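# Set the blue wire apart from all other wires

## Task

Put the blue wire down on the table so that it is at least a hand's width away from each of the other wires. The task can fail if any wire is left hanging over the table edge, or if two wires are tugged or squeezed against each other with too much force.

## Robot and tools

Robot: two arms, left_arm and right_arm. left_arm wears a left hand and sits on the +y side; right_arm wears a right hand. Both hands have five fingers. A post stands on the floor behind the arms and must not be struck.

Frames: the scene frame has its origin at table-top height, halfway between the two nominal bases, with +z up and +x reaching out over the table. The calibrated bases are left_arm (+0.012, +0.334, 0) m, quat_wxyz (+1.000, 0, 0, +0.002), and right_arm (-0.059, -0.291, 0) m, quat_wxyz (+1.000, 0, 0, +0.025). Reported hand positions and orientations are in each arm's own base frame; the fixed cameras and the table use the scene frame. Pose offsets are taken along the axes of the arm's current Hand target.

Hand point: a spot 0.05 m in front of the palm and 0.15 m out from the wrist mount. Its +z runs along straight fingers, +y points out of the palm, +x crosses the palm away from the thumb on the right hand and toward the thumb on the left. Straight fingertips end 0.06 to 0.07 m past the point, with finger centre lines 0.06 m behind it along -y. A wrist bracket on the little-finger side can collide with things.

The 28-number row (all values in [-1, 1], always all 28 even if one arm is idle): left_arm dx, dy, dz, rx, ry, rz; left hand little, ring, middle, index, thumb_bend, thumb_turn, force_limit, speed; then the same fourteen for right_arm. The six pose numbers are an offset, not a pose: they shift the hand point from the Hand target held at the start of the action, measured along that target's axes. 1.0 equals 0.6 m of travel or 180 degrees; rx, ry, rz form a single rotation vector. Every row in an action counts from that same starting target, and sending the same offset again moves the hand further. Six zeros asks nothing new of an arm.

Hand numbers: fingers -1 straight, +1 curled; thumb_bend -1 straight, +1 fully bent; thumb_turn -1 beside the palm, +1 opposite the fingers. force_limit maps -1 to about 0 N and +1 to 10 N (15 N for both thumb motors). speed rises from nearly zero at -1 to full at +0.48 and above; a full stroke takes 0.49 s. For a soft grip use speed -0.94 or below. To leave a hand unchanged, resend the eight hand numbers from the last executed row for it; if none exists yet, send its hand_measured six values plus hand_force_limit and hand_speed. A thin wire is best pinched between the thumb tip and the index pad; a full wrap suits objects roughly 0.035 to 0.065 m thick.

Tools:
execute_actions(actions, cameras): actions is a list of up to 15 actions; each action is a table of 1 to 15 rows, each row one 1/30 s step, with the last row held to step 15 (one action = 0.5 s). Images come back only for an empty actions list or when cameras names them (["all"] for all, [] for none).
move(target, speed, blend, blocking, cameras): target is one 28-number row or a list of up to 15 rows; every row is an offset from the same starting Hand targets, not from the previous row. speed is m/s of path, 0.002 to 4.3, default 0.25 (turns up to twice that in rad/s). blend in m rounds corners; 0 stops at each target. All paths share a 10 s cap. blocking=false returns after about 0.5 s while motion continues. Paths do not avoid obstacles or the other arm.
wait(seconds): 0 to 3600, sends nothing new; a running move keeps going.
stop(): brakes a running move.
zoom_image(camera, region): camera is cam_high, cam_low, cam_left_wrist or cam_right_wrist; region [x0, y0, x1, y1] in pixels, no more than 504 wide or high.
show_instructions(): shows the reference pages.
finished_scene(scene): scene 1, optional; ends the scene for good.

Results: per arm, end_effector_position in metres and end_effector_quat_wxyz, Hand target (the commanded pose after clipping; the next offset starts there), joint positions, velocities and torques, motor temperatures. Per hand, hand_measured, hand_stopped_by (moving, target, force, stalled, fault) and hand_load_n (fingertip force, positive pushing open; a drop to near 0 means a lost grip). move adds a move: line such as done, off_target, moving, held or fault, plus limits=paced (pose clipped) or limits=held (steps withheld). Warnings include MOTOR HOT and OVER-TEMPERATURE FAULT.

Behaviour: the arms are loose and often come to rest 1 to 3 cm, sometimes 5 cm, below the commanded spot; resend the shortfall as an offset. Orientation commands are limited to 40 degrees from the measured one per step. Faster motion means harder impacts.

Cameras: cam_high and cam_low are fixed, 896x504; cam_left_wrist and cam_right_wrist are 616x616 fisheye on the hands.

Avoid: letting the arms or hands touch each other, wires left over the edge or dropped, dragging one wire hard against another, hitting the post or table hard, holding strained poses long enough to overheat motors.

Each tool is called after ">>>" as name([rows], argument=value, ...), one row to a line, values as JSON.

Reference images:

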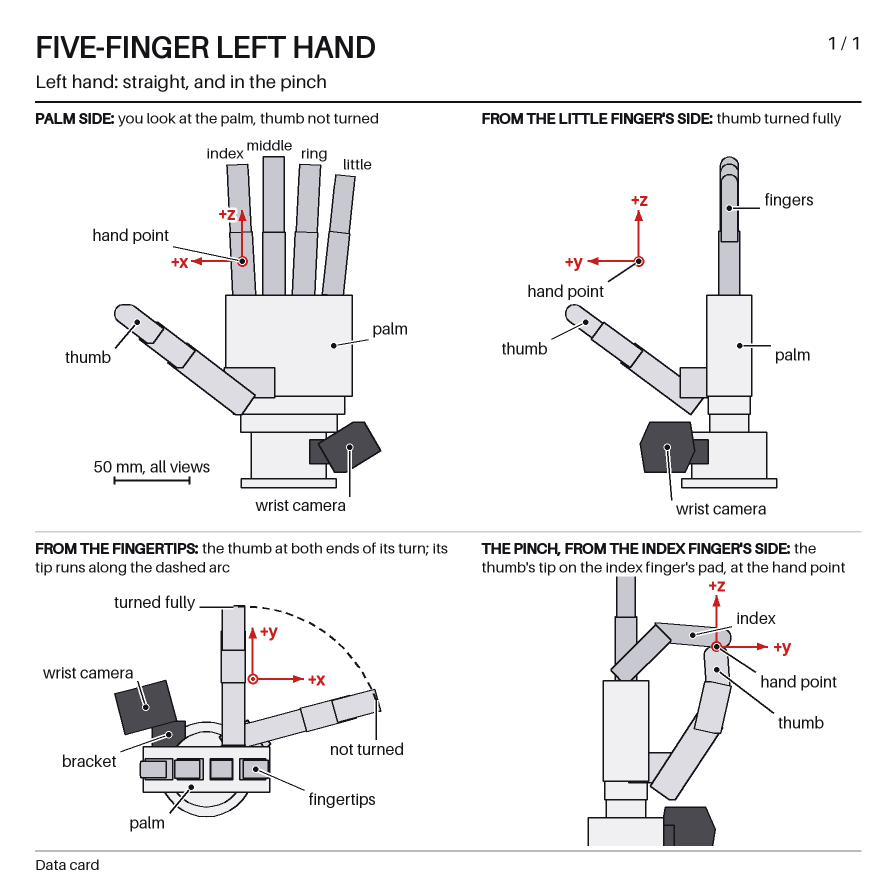

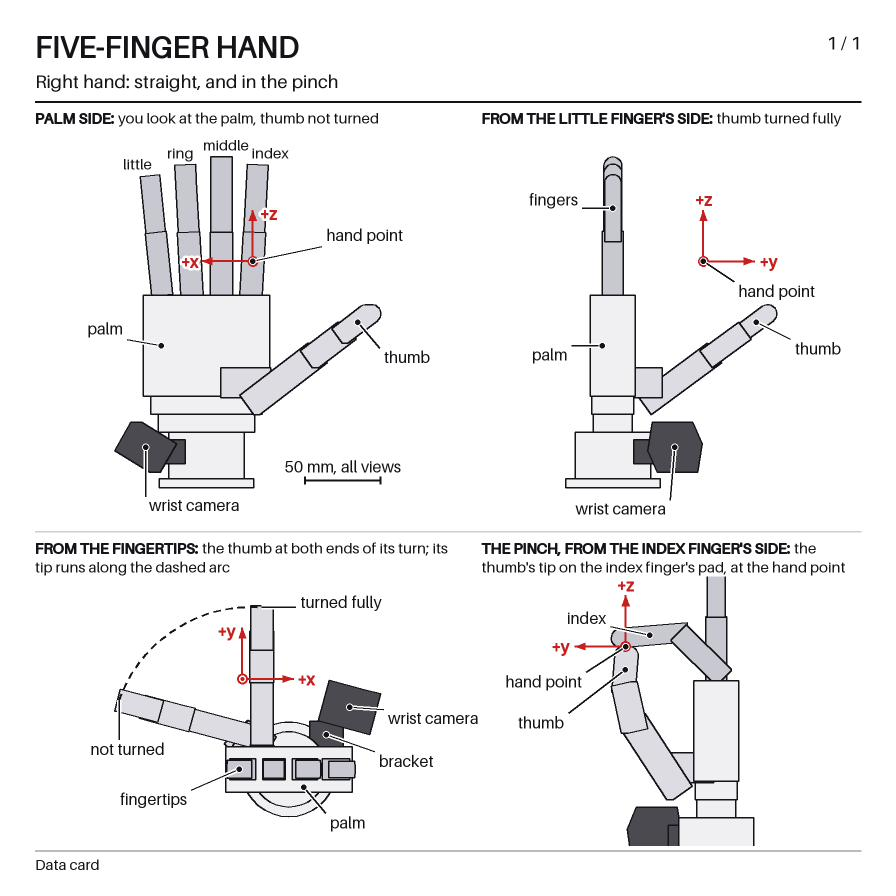

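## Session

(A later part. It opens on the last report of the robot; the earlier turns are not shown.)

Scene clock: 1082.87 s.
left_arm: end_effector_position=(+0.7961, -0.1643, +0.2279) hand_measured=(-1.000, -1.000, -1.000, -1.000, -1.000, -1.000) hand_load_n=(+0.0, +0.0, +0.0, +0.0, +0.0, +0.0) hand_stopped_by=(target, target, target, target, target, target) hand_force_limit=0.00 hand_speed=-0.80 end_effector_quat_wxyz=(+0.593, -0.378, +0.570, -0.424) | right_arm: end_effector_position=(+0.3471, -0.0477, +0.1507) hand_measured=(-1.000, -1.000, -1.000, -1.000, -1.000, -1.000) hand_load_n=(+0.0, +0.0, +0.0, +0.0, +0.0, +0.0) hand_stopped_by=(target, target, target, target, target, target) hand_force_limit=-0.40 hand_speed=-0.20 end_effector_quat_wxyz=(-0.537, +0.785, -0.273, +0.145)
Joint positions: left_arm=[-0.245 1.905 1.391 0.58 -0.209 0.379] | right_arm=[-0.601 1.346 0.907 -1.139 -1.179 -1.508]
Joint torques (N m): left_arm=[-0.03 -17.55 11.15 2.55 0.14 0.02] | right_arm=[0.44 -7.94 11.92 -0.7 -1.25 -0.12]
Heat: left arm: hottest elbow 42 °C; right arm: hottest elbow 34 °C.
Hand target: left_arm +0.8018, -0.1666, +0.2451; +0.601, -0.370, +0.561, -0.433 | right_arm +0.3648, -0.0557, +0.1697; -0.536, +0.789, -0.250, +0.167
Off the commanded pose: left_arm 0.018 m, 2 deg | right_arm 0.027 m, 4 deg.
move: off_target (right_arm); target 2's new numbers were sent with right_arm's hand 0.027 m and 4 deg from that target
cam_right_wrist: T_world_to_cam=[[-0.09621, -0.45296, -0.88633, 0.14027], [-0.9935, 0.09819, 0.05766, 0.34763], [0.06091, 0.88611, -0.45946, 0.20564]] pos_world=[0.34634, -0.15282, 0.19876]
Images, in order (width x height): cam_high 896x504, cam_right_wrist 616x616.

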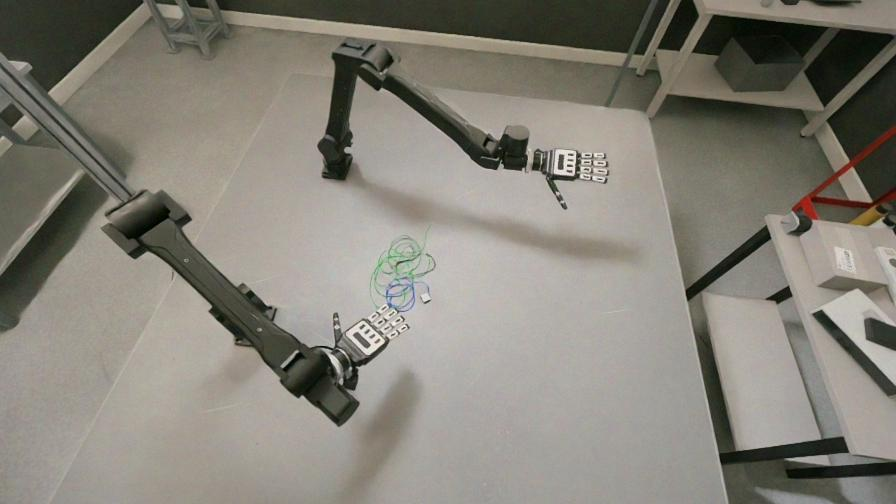

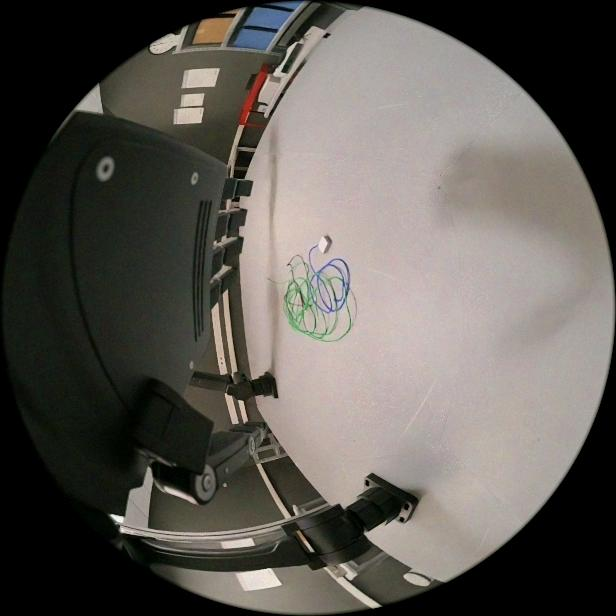

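>>> move(target=[0.461,-0.097,-0.715,-0.1430,0.3199,-0.0332,-1,-1,-1,-0.2,-0.5,0.6,-0.5,-0.2,0.0025,0.0135,-0.124,0,0,0,-1,-1,-1,-1,-1,-1,-0.4,-0.2], speed=0.2, cameras=["all"])

Scene clock: 1133.53 s.
left_arm: end_effector_position=(+0.3749, -0.4310, +0.1579) hand_measured=(-1.000, -1.000, -1.000, -0.200, -0.500, +0.600) hand_load_n=(+0.0, +0.0, +0.0, +0.0, +0.0, +0.0) hand_stopped_by=(target, target, target, target, target, target) hand_force_limit=-0.50 hand_speed=-0.20 end_effector_quat_wxyz=(+0.153, -0.256, +0.839, -0.456) | right_arm: end_effector_position=(+0.3153, -0.1006, +0.1757) hand_measured=(-1.000, -1.000, -1.000, -1.000, -1.000, -1.000) hand_load_n=(+0.0, +0.0, -0.5, +0.0, -0.5, +0.0) hand_stopped_by=(target, target, target, target, target, target) hand_force_limit=-0.40 hand_speed=-0.20 end_effector_quat_wxyz=(-0.544, +0.784, -0.259, +0.150)
Joint positions: left_arm=[-0.76 1.433 0.998 -0.141 0.161 0.131] | right_arm=[-0.779 1.437 1.04 -1.625 -1.155 -2.007]
Joint torques (N m): left_arm=[-0.32 -11.63 8.49 1.1 0.22 -0.16] | right_arm=[-0.15 -8.7 11.23 -1.47 -0.56 -0.13]
Heat: left arm: hottest elbow 42 °C; right arm: hottest elbow 36 °C.
Hand target: left_arm +0.3682, -0.4286, +0.1597; +0.144, -0.265, +0.838, -0.455 | right_arm +0.3247, -0.1156, +0.1897; -0.536, +0.789, -0.250, +0.167
Off the commanded pose: left_arm 0.007 m, 1 deg | right_arm 0.023 m, 2 deg.
move: off_target (right_arm)
cam_left_wrist: T_world_to_cam=[[0.09033, -0.61429, 0.7839, -0.41798], [-0.9959, -0.05226, 0.07381, 0.3407], [-0.00438, -0.78735, -0.61649, -0.12219]] pos_world=[0.37653, -0.33517, 0.22717]
cam_right_wrist: T_world_to_cam=[[-0.06558, -0.44932, -0.89096, 0.1269], [-0.99615, 0.08148, 0.03224, 0.32346], [0.05811, 0.88965, -0.45294, 0.26605]] pos_world=[0.31508, -0.20603, 0.22314]

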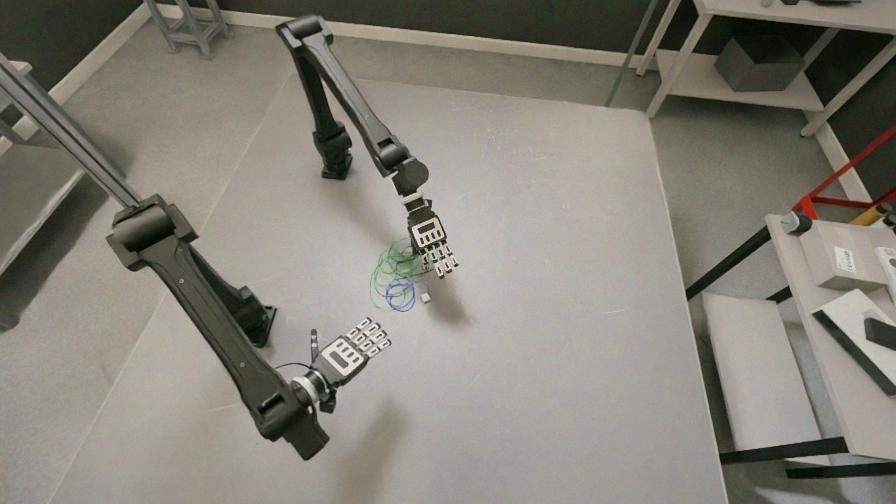

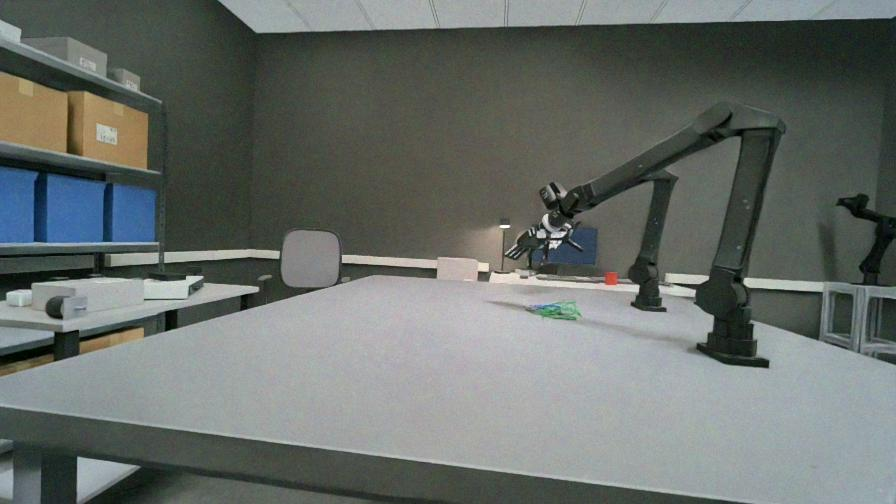

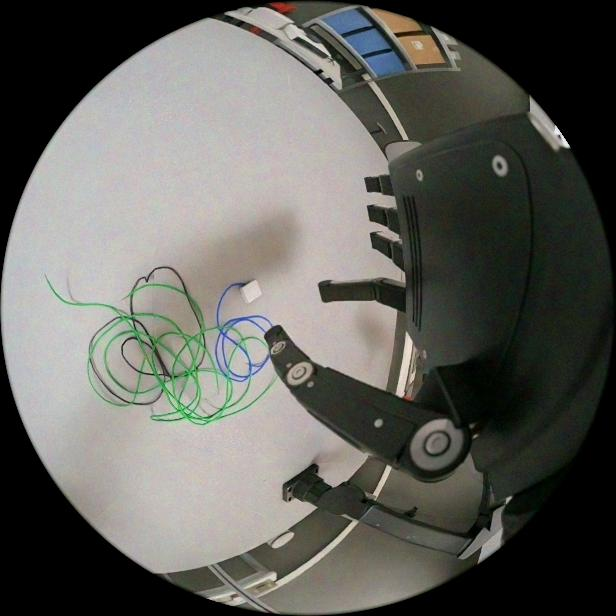

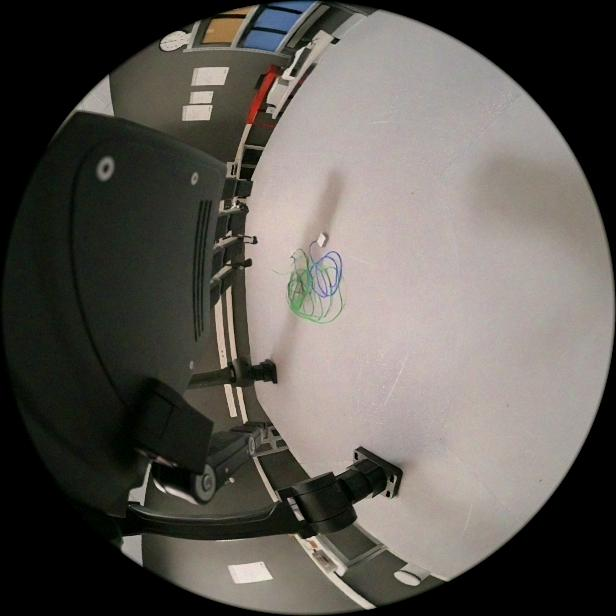

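>>> zoom_image(camera="cam_left_wrist", region=[200, 260, 320, 400])

Scaled by 3.600 from the camera's image (finer frame: 880x880).

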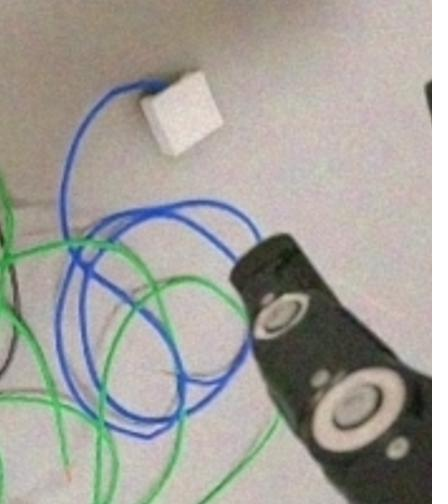

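>>> move(target=[0.0285,0.053,0.1418,0,0,0,-1,-1,-1,-0.2,-0.5,0.6,-0.5,-0.2,0,0,0,0,0,0,-1,-1,-1,-1,-1,-1,-0.4,-0.2], speed=0.1, cameras=["cam_left_wrist","cam_high"])

>>> zoom_image(camera="cam_left_wrist", region=[200, 230, 360, 390])

Scene clock: 1166.63 s.
left_arm: end_effector_position=(+0.3809, -0.4598, +0.0685) hand_measured=(-1.000, -1.000, -1.000, -0.200, -0.500, +0.600) hand_load_n=(-0.5, +0.0, +0.0, +0.0, +0.0, +0.0) hand_stopped_by=(target, target, target, target, target, target) hand_force_limit=-0.50 hand_speed=-0.20 end_effector_quat_wxyz=(+0.141, -0.270, +0.851, -0.428) | right_arm: end_effector_position=(+0.3153, -0.1006, +0.1757) hand_measured=(-1.000, -1.000, -1.000, -1.000, -1.000, -1.000) hand_load_n=(+0.0, +0.0, +0.0, +0.0, +0.0, -0.5) hand_stopped_by=(target, target, target, target, target, target) hand_force_limit=-0.40 hand_speed=-0.20 end_effector_quat_wxyz=(-0.544, +0.784, -0.259, +0.150)
Joint positions: left_arm=[-0.799 1.635 0.998 -0.003 0.118 0.098] | right_arm=[-0.779 1.437 1.04 -1.625 -1.155 -2.007]
Joint torques (N m): left_arm=[-0.97 -11.93 11 3.49 0.05 -0.12] | right_arm=[-0.15 -8.7 11.23 -1.5 -0.55 -0.13]
Heat: left arm: hottest elbow 40 °C; right arm: hottest elbow 36 °C.
Hand target: left_arm +0.3852, -0.4826, +0.0867; +0.144, -0.265, +0.838, -0.455 | right_arm +0.3247, -0.1156, +0.1897; -0.536, +0.789, -0.250, +0.167
Off the commanded pose: left_arm 0.030 m, 3 deg | right_arm 0.023 m, 2 deg.
move: off_target (left_arm)
cam_left_wrist: T_world_to_cam=[[0.13833, -0.64878, 0.7483, -0.39792], [-0.99008, -0.07196, 0.12064, 0.33727], [-0.02442, -0.75757, -0.6523, -0.17612]] pos_world=[0.38467, -0.36732, 0.14219]
Images, in order (width x height): cam_high 896x504, cam_left_wrist 616x616.

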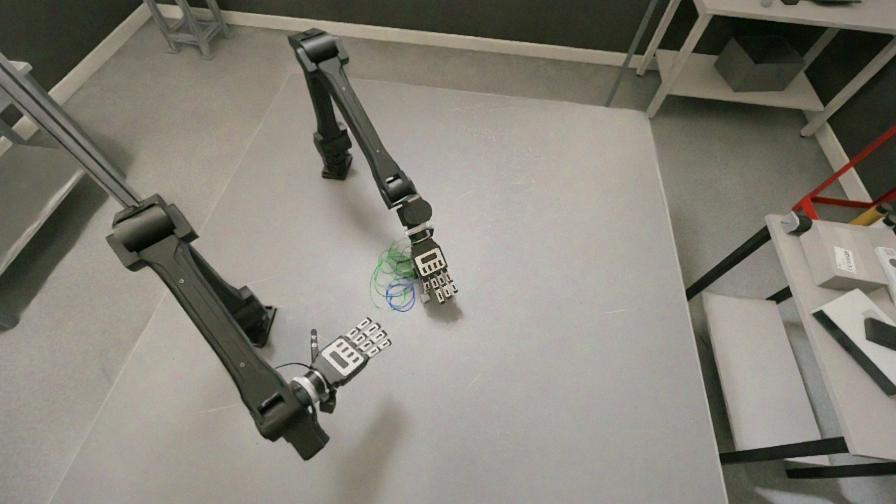

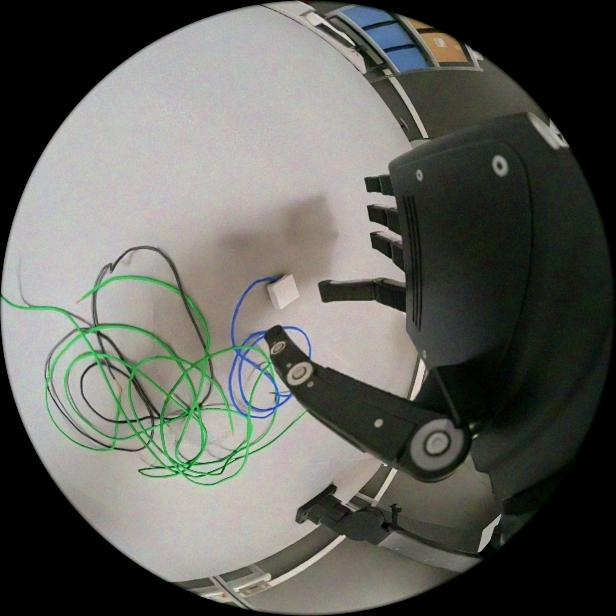

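Scaled by 3.150 from the camera's image (finer frame: 880x880).

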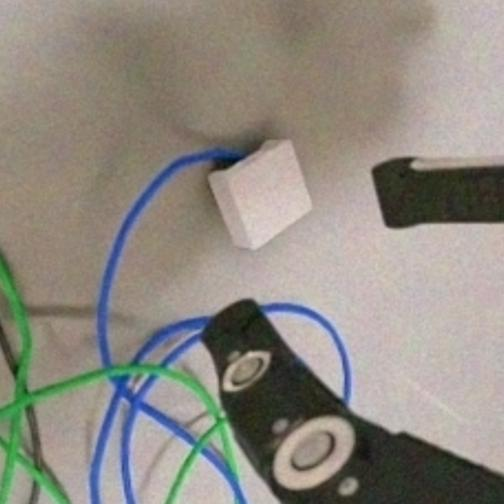

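>>> move(target=[0.0042,0.0522,0.0788,0,0,0,-1,-1,-1,-0.15,-0.42,0.6,-0.5,-0.2,0,0,0,0,0,0,-1,-1,-1,-1,-1,-1,-0.4,-0.2], speed=0.06, cameras=["cam_left_wrist","cam_high"])

>>> zoom_image(camera="cam_left_wrist", region=[210, 230, 370, 390])

Scene clock: 1181.67 s.
left_arm: end_effector_position=(+0.3903, -0.4765, +0.0236) hand_measured=(-1.000, -1.000, -1.000, -0.150, -0.420, +0.600) hand_load_n=(+0.0, +0.0, +0.0, -2.5, +0.0, +0.0) hand_stopped_by=(target, target, target, target, target, target) hand_force_limit=-0.50 hand_speed=-0.20 end_effector_quat_wxyz=(+0.141, -0.274, +0.847, -0.433) | right_arm: end_effector_position=(+0.3153, -0.1006, +0.1757) hand_measured=(-1.000, -1.000, -1.000, -1.000, -1.000, -1.000) hand_load_n=(+0.0, +0.0, -0.5, +0.0, +0.0, +0.0) hand_stopped_by=(target, target, target, target, target, target) hand_force_limit=-0.40 hand_speed=-0.20 end_effector_quat_wxyz=(-0.544, +0.784, -0.259, +0.150)
Joint positions: left_arm=[-0.808 1.755 1.004 0.121 0.109 0.081] | right_arm=[-0.779 1.437 1.04 -1.625 -1.155 -2.007]
Joint torques (N m): left_arm=[-1.44 -11.81 11.37 3.26 0.05 -0.13] | right_arm=[-0.15 -8.7 11.22 -1.48 -0.56 -0.12]
Heat: left arm: hottest elbow 41 °C; right arm: hottest elbow 36 °C.
Hand target: left_arm +0.3961, -0.5026, +0.0347; +0.144, -0.265, +0.838, -0.455 | right_arm +0.3247, -0.1156, +0.1897; -0.536, +0.789, -0.250, +0.167
Off the commanded pose: left_arm 0.029 m, 3 deg | right_arm 0.023 m, 2 deg.
move: off_target (left_arm)
cam_left_wrist: T_world_to_cam=[[0.14335, -0.63862, 0.75605, -0.37368], [-0.98951, -0.0786, 0.12122, 0.34739], [-0.01799, -0.76549, -0.64319, -0.22439]] pos_world=[0.39327, -0.38311, 0.09609]
Images, in order (width x height): cam_high 896x504, cam_left_wrist 616x616.

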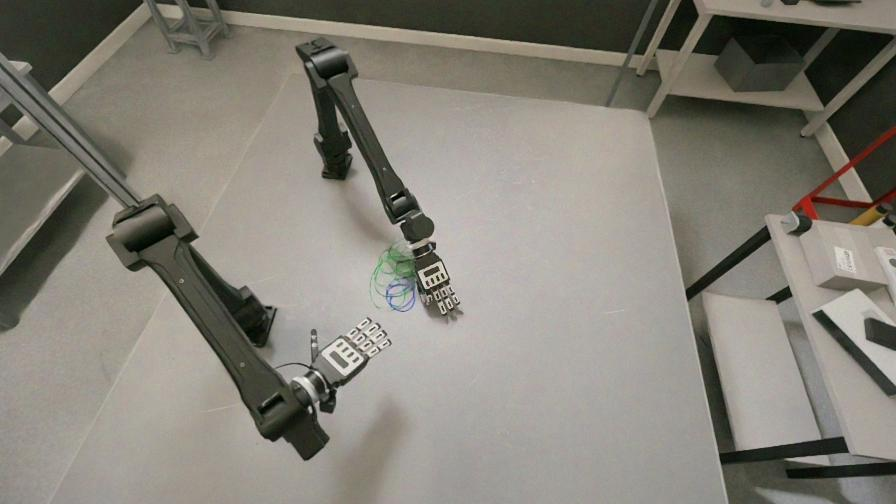

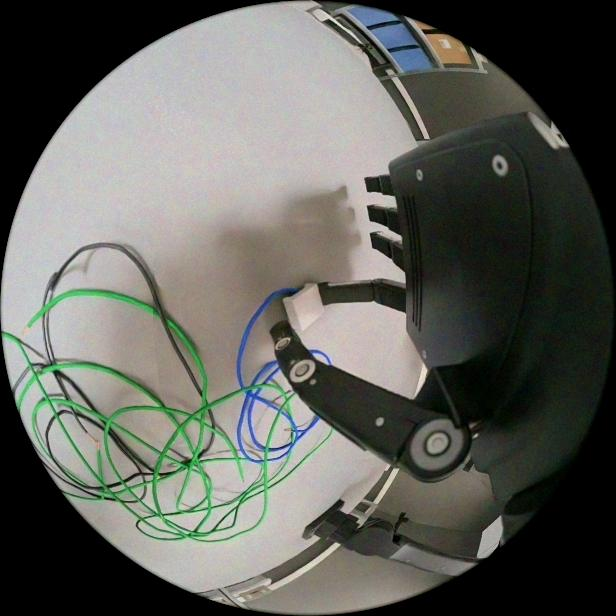

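Scaled by 3.150 from the camera's image (finer frame: 880x880).

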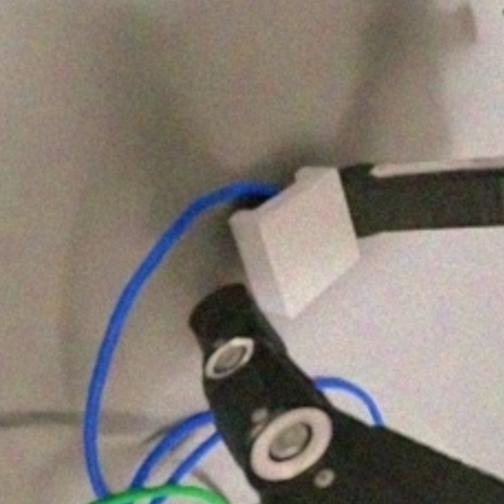

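>>> zoom_image(camera="cam_high", region=[370, 240, 480, 330])

>>> wait(seconds=0.5, cameras=["cam_low","cam_right_wrist","cam_left_wrist"])

>>> zoom_image(camera="cam_low", region=[490, 260, 590, 330])

>>> zoom_image(camera="cam_right_wrist", region=[270, 200, 370, 300])

Scaled by 4.582 from the camera's image (finer frame: 1280x720).

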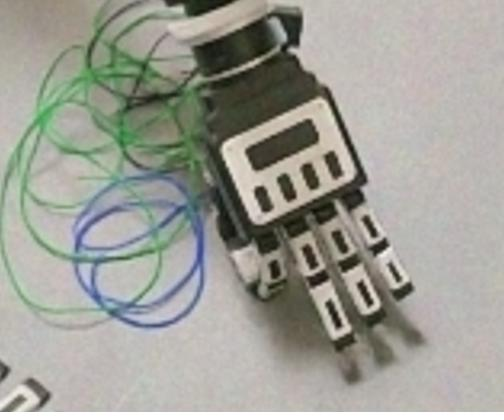

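Scene clock: 1213.80 s.
left_arm: end_effector_position=(+0.3903, -0.4765, +0.0236) hand_measured=(-1.000, -1.000, -1.000, -0.150, -0.420, +0.600) hand_load_n=(+0.0, +0.0, +0.0, -2.5, +0.0, +0.0) hand_stopped_by=(target, target, target, target, target, target) hand_force_limit=-0.50 hand_speed=-0.20 end_effector_quat_wxyz=(+0.141, -0.274, +0.847, -0.433) | right_arm: end_effector_position=(+0.3153, -0.1006, +0.1757) hand_measured=(-1.000, -1.000, -1.000, -1.000, -1.000, -1.000) hand_load_n=(+0.0, +0.0, +0.0, +0.0, +0.0, +0.0) hand_stopped_by=(target, target, target, target, target, target) hand_force_limit=-0.40 hand_speed=-0.20 end_effector_quat_wxyz=(-0.544, +0.784, -0.259, +0.150)
Joint positions: left_arm=[-0.808 1.755 1.004 0.121 0.109 0.081] | right_arm=[-0.779 1.437 1.04 -1.625 -1.155 -2.007]
Joint torques (N m): left_arm=[-1.14 -11.99 11.28 3.19 0.02 -0.14] | right_arm=[-0.15 -8.64 11.23 -1.48 -0.55 -0.12]
Heat: left arm: hottest elbow 42 °C; right arm: hottest elbow 37 °C.
Hand target: left_arm +0.3961, -0.5026, +0.0347; +0.144, -0.265, +0.838, -0.455 | right_arm +0.3247, -0.1156, +0.1897; -0.536, +0.789, -0.250, +0.167
Off the commanded pose: left_arm 0.029 m, 3 deg | right_arm 0.023 m, 2 deg.
wait: 0.50 s; at rest from the start
cam_left_wrist: T_world_to_cam=[[0.14335, -0.63862, 0.75605, -0.37368], [-0.98951, -0.0786, 0.12122, 0.34739], [-0.01799, -0.76549, -0.64319, -0.22439]] pos_world=[0.39327, -0.38311, 0.09609]
cam_right_wrist: T_world_to_cam=[[-0.06558, -0.44932, -0.89096, 0.1269], [-0.99615, 0.08148, 0.03224, 0.32346], [0.05811, 0.88965, -0.45294, 0.26605]] pos_world=[0.31508, -0.20603, 0.22314]
Images, in order (width x height): cam_low 896x504, cam_left_wrist 616x616, cam_right_wrist 616x616.

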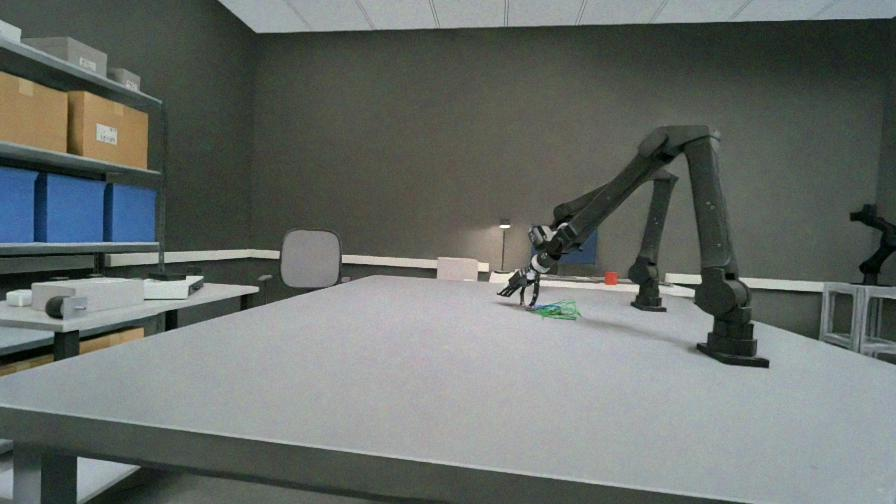

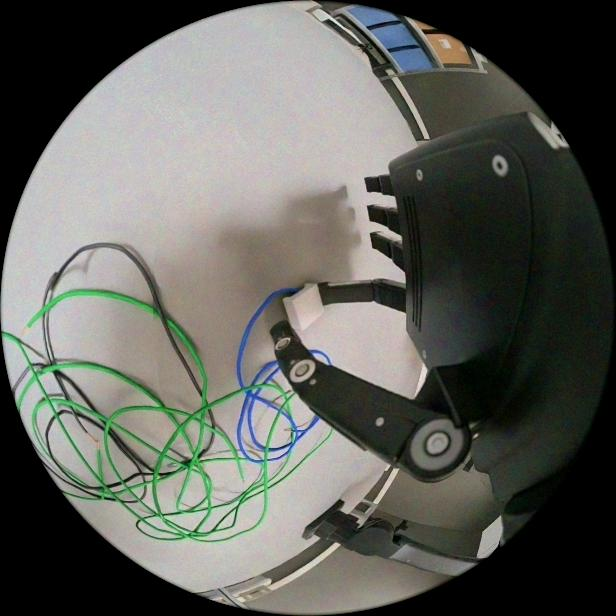

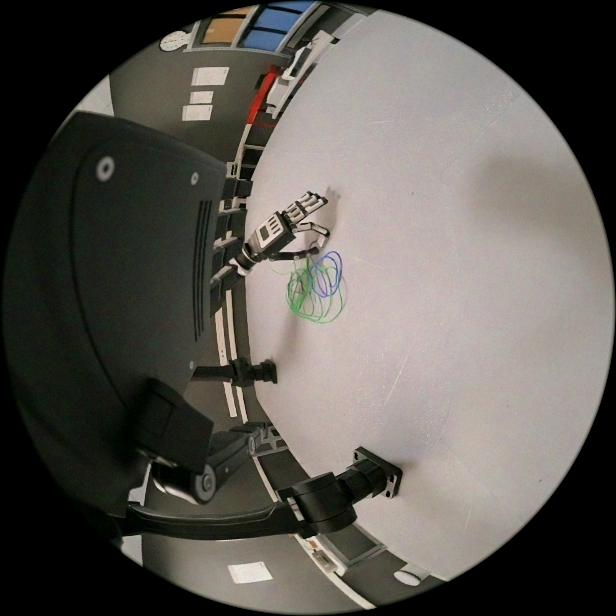

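Scaled by 5.040 from the camera's image (finer frame: 1280x720).

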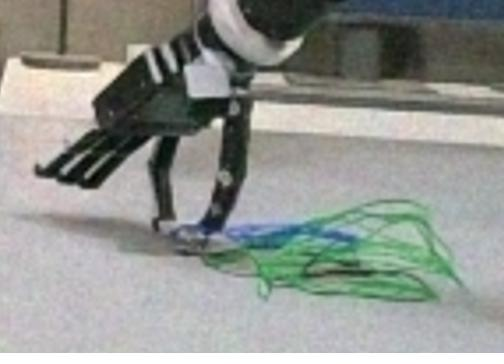

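Scaled by 5.040 from the camera's image (finer frame: 880x880).

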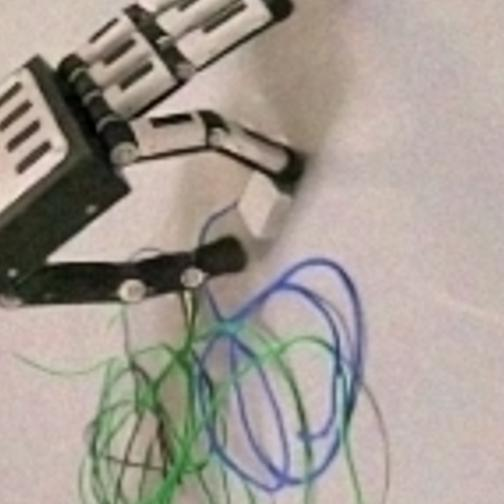

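>>> move([
  [0,0,0,0,0,0,-1,-1,-1,-0.1,-0.33,0.6,-0.4,-0.9,0,0,0,0,0,0,-1,-1,-1,-1,-1,-1,-0.4,-0.2],
], speed=0.06, cameras=["cam_left_wrist","cam_right_wrist"])

>>> zoom_image(camera="cam_left_wrist", region=[240, 250, 360, 370])

>>> zoom_image(camera="cam_right_wrist", region=[290, 210, 350, 270])

Scene clock: 1232.17 s.
left_arm: end_effector_position=(+0.3903, -0.4765, +0.0236) hand_measured=(-1.000, -1.000, -1.000, -0.100, -0.330, +0.600) hand_load_n=(+0.0, +0.0, +0.0, +0.5, +0.0, +0.0) hand_stopped_by=(target, target, target, target, target, target) hand_force_limit=-0.40 hand_speed=-0.90 end_effector_quat_wxyz=(+0.141, -0.274, +0.847, -0.433) | right_arm: end_effector_position=(+0.3153, -0.1006, +0.1757) hand_measured=(-1.000, -1.000, -1.000, -1.000, -1.000, -1.000) hand_load_n=(+0.0, +0.0, +0.0, +0.0, +0.0, +0.0) hand_stopped_by=(target, target, target, target, target, target) hand_force_limit=-0.40 hand_speed=-0.20 end_effector_quat_wxyz=(-0.544, +0.784, -0.259, +0.150)
Joint positions: left_arm=[-0.808 1.755 1.004 0.121 0.109 0.081] | right_arm=[-0.779 1.437 1.04 -1.625 -1.155 -2.007]
Joint torques (N m): left_arm=[-1.26 -12.1 11.38 3.33 0.05 -0.1] | right_arm=[-0.15 -8.64 11.23 -1.48 -0.55 -0.12]
Heat: left arm: hottest elbow 42 °C; right arm: hottest elbow 37 °C.
Hand target: left_arm +0.3961, -0.5026, +0.0347; +0.144, -0.265, +0.838, -0.455 | right_arm +0.3247, -0.1156, +0.1897; -0.536, +0.789, -0.250, +0.167
Off the commanded pose: left_arm 0.029 m, 3 deg | right_arm 0.023 m, 2 deg.
move: done
cam_left_wrist: T_world_to_cam=[[0.14335, -0.63862, 0.75605, -0.37368], [-0.98951, -0.0786, 0.12122, 0.34739], [-0.01799, -0.76549, -0.64319, -0.22439]] pos_world=[0.39327, -0.38311, 0.09609]
cam_right_wrist: T_world_to_cam=[[-0.06558, -0.44932, -0.89096, 0.1269], [-0.99615, 0.08148, 0.03224, 0.32346], [0.05811, 0.88965, -0.45294, 0.26605]] pos_world=[0.31508, -0.20603, 0.22314]

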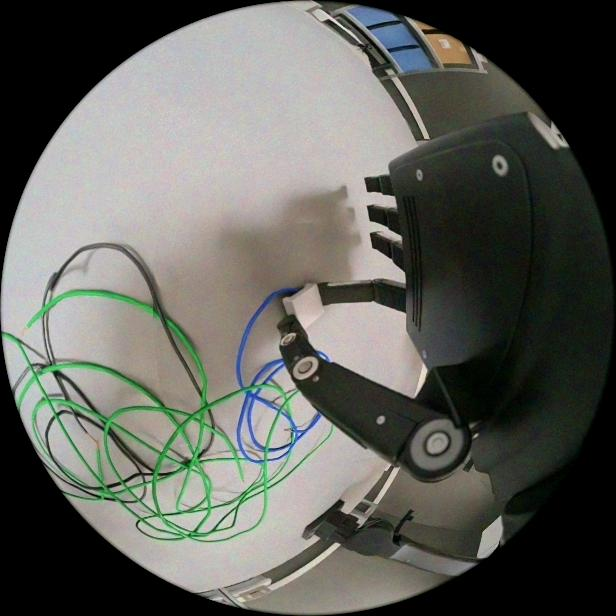

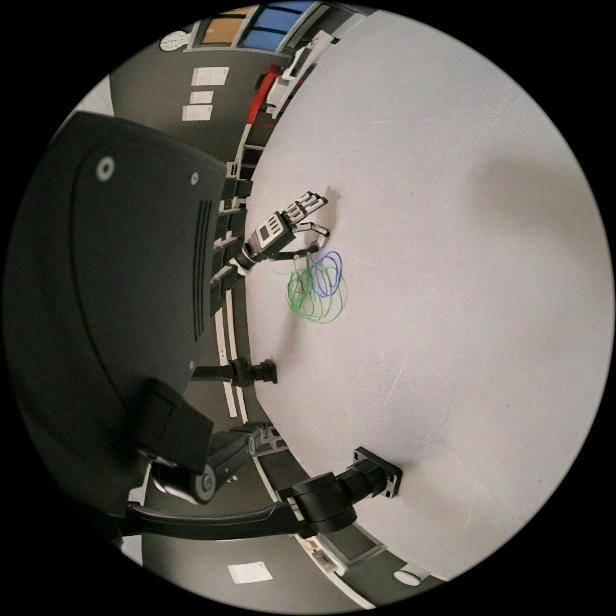

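Scaled by 4.200 from the camera's image (finer frame: 880x880).

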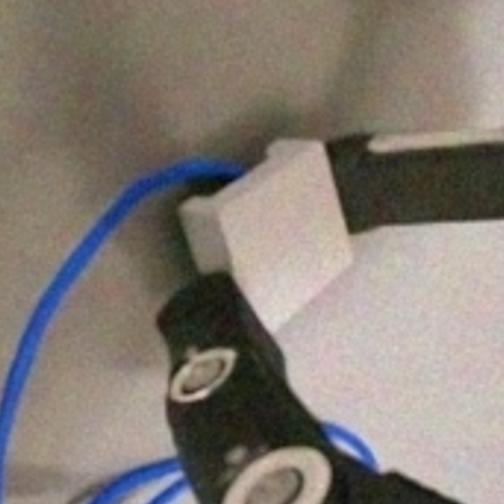

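Scaled by 8.400 from the camera's image (finer frame: 880x880).

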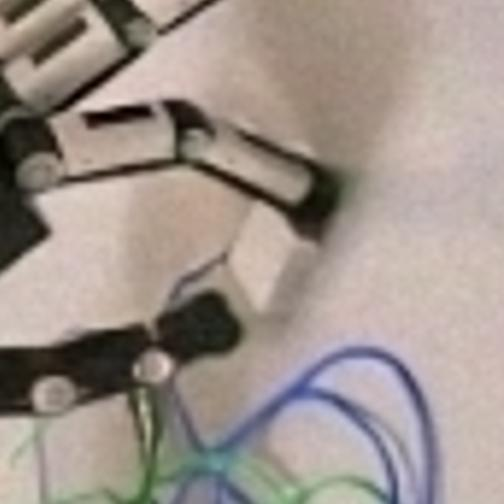

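>>> move([
  [0,0,0,0,0,0,-1,-1,-1,-0.1,-0.42,0.6,-0.4,-0.5,0,0,0,0,0,0,-1,-1,-1,-1,-1,-1,-0.4,-0.2],
  [0,0,0,0,0,0,-1,-1,-1,-0.1,-0.42,0.75,-0.4,-0.5,0,0,0,0,0,0,-1,-1,-1,-1,-1,-1,-0.4,-0.2],
  [0,0,0,0,0,0,-1,-1,-1,-0.1,-0.33,0.75,-0.4,-0.9,0,0,0,0,0,0,-1,-1,-1,-1,-1,-1,-0.4,-0.2],
], speed=0.06, cameras=["cam_left_wrist","cam_right_wrist"])

>>> zoom_image(camera="cam_left_wrist", region=[240, 250, 360, 370])

>>> zoom_image(camera="cam_right_wrist", region=[290, 210, 350, 270])

Scene clock: 1258.00 s.
left_arm: end_effector_position=(+0.3903, -0.4765, +0.0236) hand_measured=(-1.000, -1.000, -1.000, -0.100, -0.330, +0.750) hand_load_n=(+0.0, +0.0, +0.0, +1.0, +0.0, +0.0) hand_stopped_by=(target, target, target, target, target, target) hand_force_limit=-0.40 hand_speed=-0.90 end_effector_quat_wxyz=(+0.141, -0.274, +0.847, -0.433) | right_arm: end_effector_position=(+0.3153, -0.1006, +0.1757) hand_measured=(-1.000, -1.000, -1.000, -1.000, -1.000, -1.000) hand_load_n=(+0.0, +0.0, -0.5, +0.0, +0.0, +0.0) hand_stopped_by=(target, target, target, target, target, target) hand_force_limit=-0.40 hand_speed=-0.20 end_effector_quat_wxyz=(-0.544, +0.784, -0.259, +0.150)
Joint positions: left_arm=[-0.808 1.755 1.004 0.121 0.109 0.081] | right_arm=[-0.779 1.437 1.04 -1.625 -1.155 -2.007]
Joint torques (N m): left_arm=[-1.38 -12.1 11.38 3.22 0.07 -0.12] | right_arm=[-0.15 -8.64 11.23 -1.47 -0.56 -0.12]
Heat: left arm: hottest elbow 42 °C; right arm: hottest elbow 37 °C.
Hand target: left_arm +0.3961, -0.5026, +0.0347; +0.144, -0.265, +0.838, -0.455 | right_arm +0.3247, -0.1156, +0.1897; -0.536, +0.789, -0.250, +0.167
Off the commanded pose: left_arm 0.029 m, 3 deg | right_arm 0.023 m, 2 deg.
move: done; target 2's new numbers were sent with left_arm's hand 0.029 m and 3 deg from that target; target 3's new numbers were sent with left_arm's hand 0.029 m and 3 deg from that target
cam_left_wrist: T_world_to_cam=[[0.14335, -0.63862, 0.75605, -0.37368], [-0.98951, -0.0786, 0.12122, 0.34739], [-0.01799, -0.76549, -0.64319, -0.22439]] pos_world=[0.39327, -0.38311, 0.09609]
cam_right_wrist: T_world_to_cam=[[-0.06558, -0.44932, -0.89096, 0.1269], [-0.99615, 0.08148, 0.03224, 0.32346], [0.05811, 0.88965, -0.45294, 0.26605]] pos_world=[0.31508, -0.20603, 0.22314]

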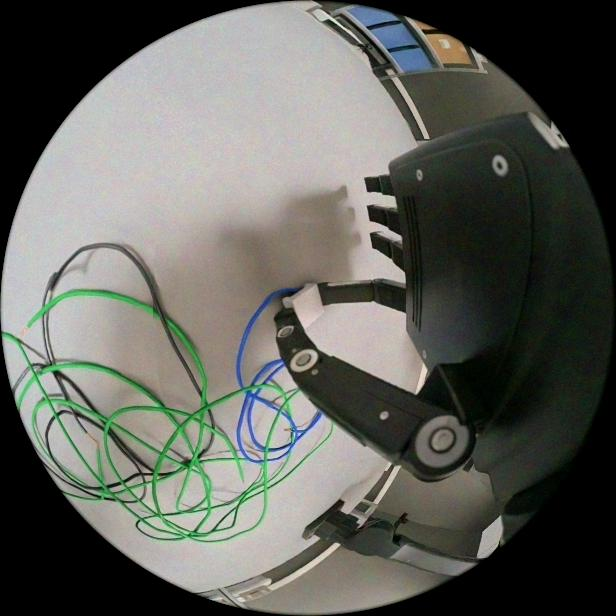

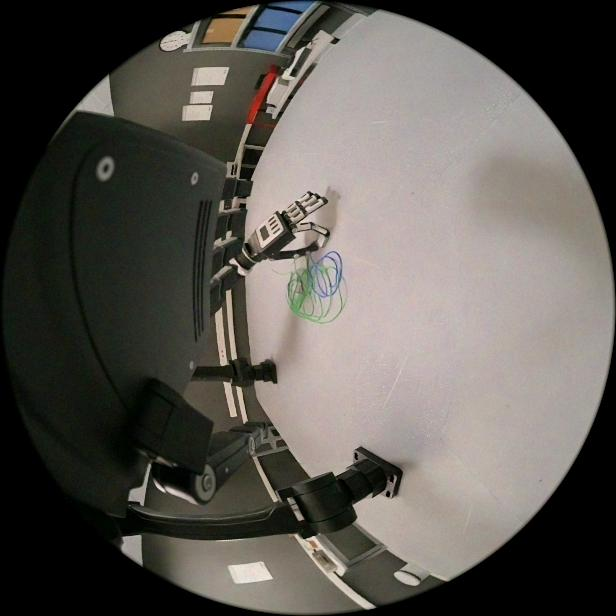

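Scaled by 4.200 from the camera's image (finer frame: 880x880).

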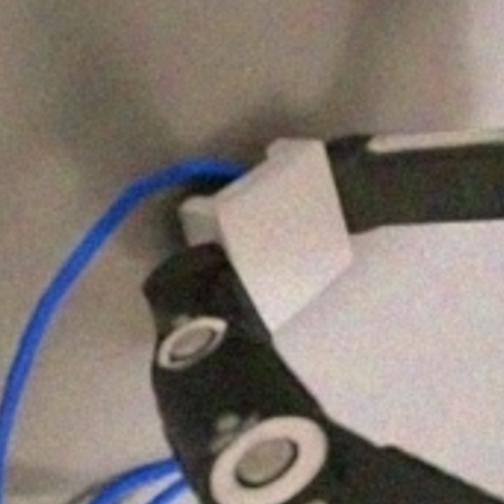

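Scaled by 8.400 from the camera's image (finer frame: 880x880).

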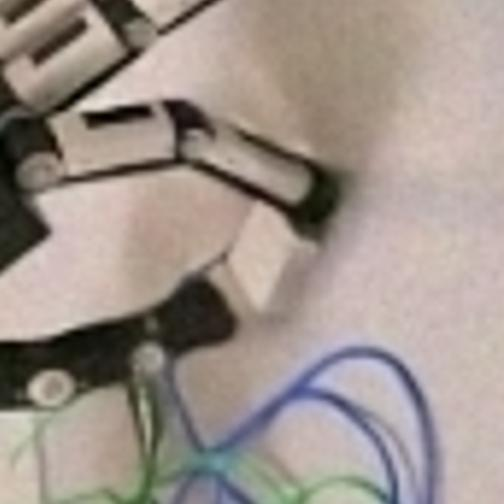

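>>> move([
  [0,0,0,0,0,0,-1,-1,-1,0.1,-0.33,0.75,-0.4,-0.92,0,0,0,0,0,0,-1,-1,-1,-1,-1,-1,-0.4,-0.2],
], speed=0.06, cameras=["cam_left_wrist","cam_right_wrist"])

>>> zoom_image(camera="cam_left_wrist", region=[240, 250, 360, 370])

>>> zoom_image(camera="cam_right_wrist", region=[290, 210, 350, 270])

Scene clock: 1265.43 s.
left_arm: end_effector_position=(+0.3914, -0.4792, +0.0231) hand_measured=(-1.000, -1.000, -1.000, -0.034, -0.330, +0.750) hand_load_n=(+0.0, +0.0, -0.5, +1.5, +0.0, +0.0) hand_stopped_by=(target, target, target, force, target, target) hand_force_limit=-0.40 hand_speed=-0.92 end_effector_quat_wxyz=(+0.142, -0.274, +0.846, -0.435) | right_arm: end_effector_position=(+0.3153, -0.1006, +0.1757) hand_measured=(-1.000, -1.000, -1.000, -1.000, -1.000, -1.000) hand_load_n=(+0.0, +0.0, +0.0, -0.5, +0.0, -0.5) hand_stopped_by=(target, target, target, target, target, target) hand_force_limit=-0.40 hand_speed=-0.20 end_effector_quat_wxyz=(-0.544, +0.784, -0.259, +0.150)
Joint positions: left_arm=[-0.809 1.761 1.009 0.127 0.109 0.08] | right_arm=[-0.779 1.437 1.04 -1.625 -1.155 -2.007]
Joint torques (N m): left_arm=[-1.26 -12.51 11.14 2.92 0.09 -0.13] | right_arm=[-0.15 -8.64 11.23 -1.47 -0.55 -0.12]
Heat: left arm: hottest elbow 42 °C; right arm: hottest elbow 37 °C.
Hand target: left_arm +0.3961, -0.5026, +0.0347; +0.144, -0.265, +0.838, -0.455 | right_arm +0.3247, -0.1156, +0.1897; -0.536, +0.789, -0.250, +0.167
Off the commanded pose: left_arm 0.027 m, 3 deg | right_arm 0.023 m, 2 deg.
move: done
cam_left_wrist: T_world_to_cam=[[0.1413, -0.63563, 0.75895, -0.373], [-0.98982, -0.07747, 0.1194, 0.34902], [-0.0171, -0.76809, -0.64011, -0.22829]] pos_world=[0.39427, -0.3854, 0.09529]
cam_right_wrist: T_world_to_cam=[[-0.06558, -0.44932, -0.89096, 0.1269], [-0.99615, 0.08148, 0.03224, 0.32346], [0.05811, 0.88965, -0.45294, 0.26605]] pos_world=[0.31508, -0.20603, 0.22314]

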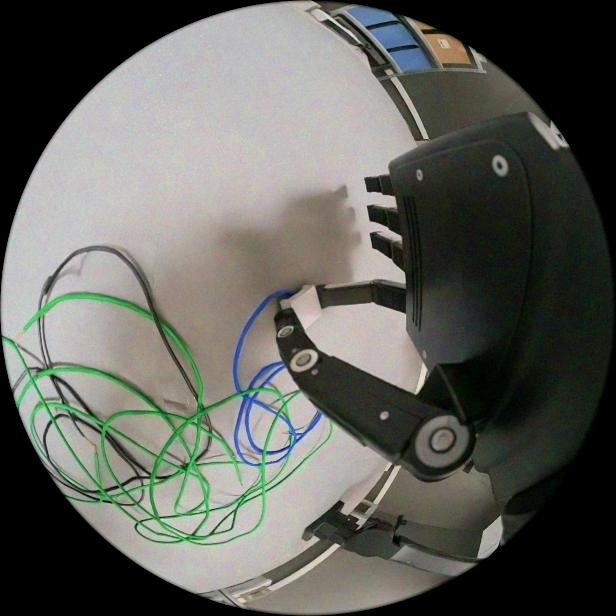

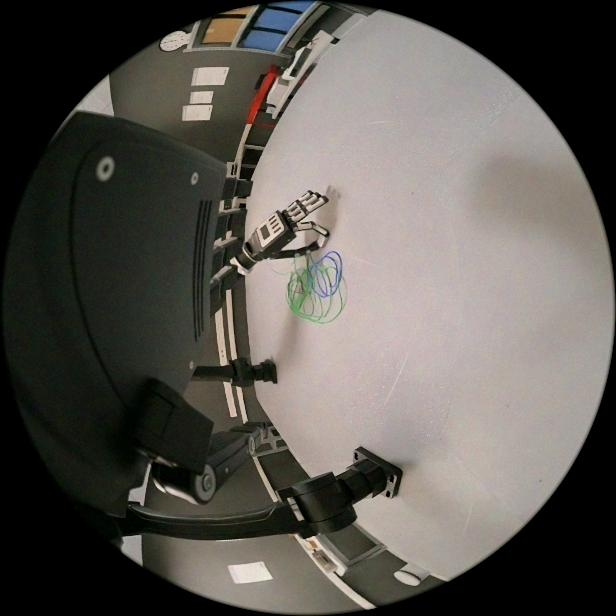

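Scaled by 4.200 from the camera's image (finer frame: 880x880).

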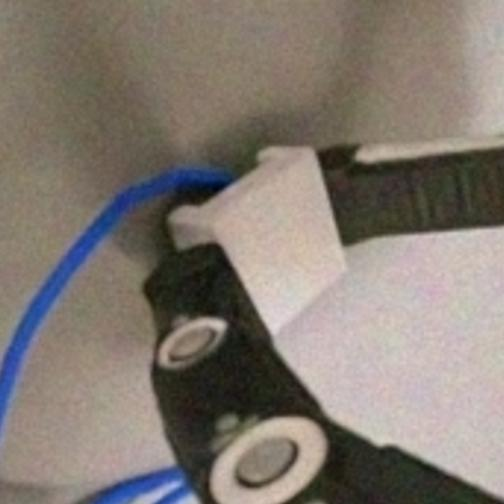

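Scaled by 8.400 from the camera's image (finer frame: 880x880).

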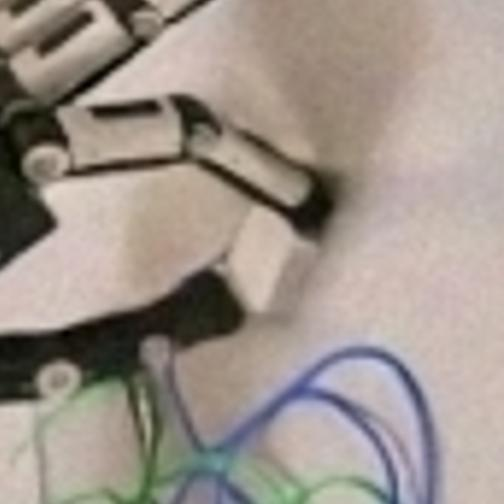

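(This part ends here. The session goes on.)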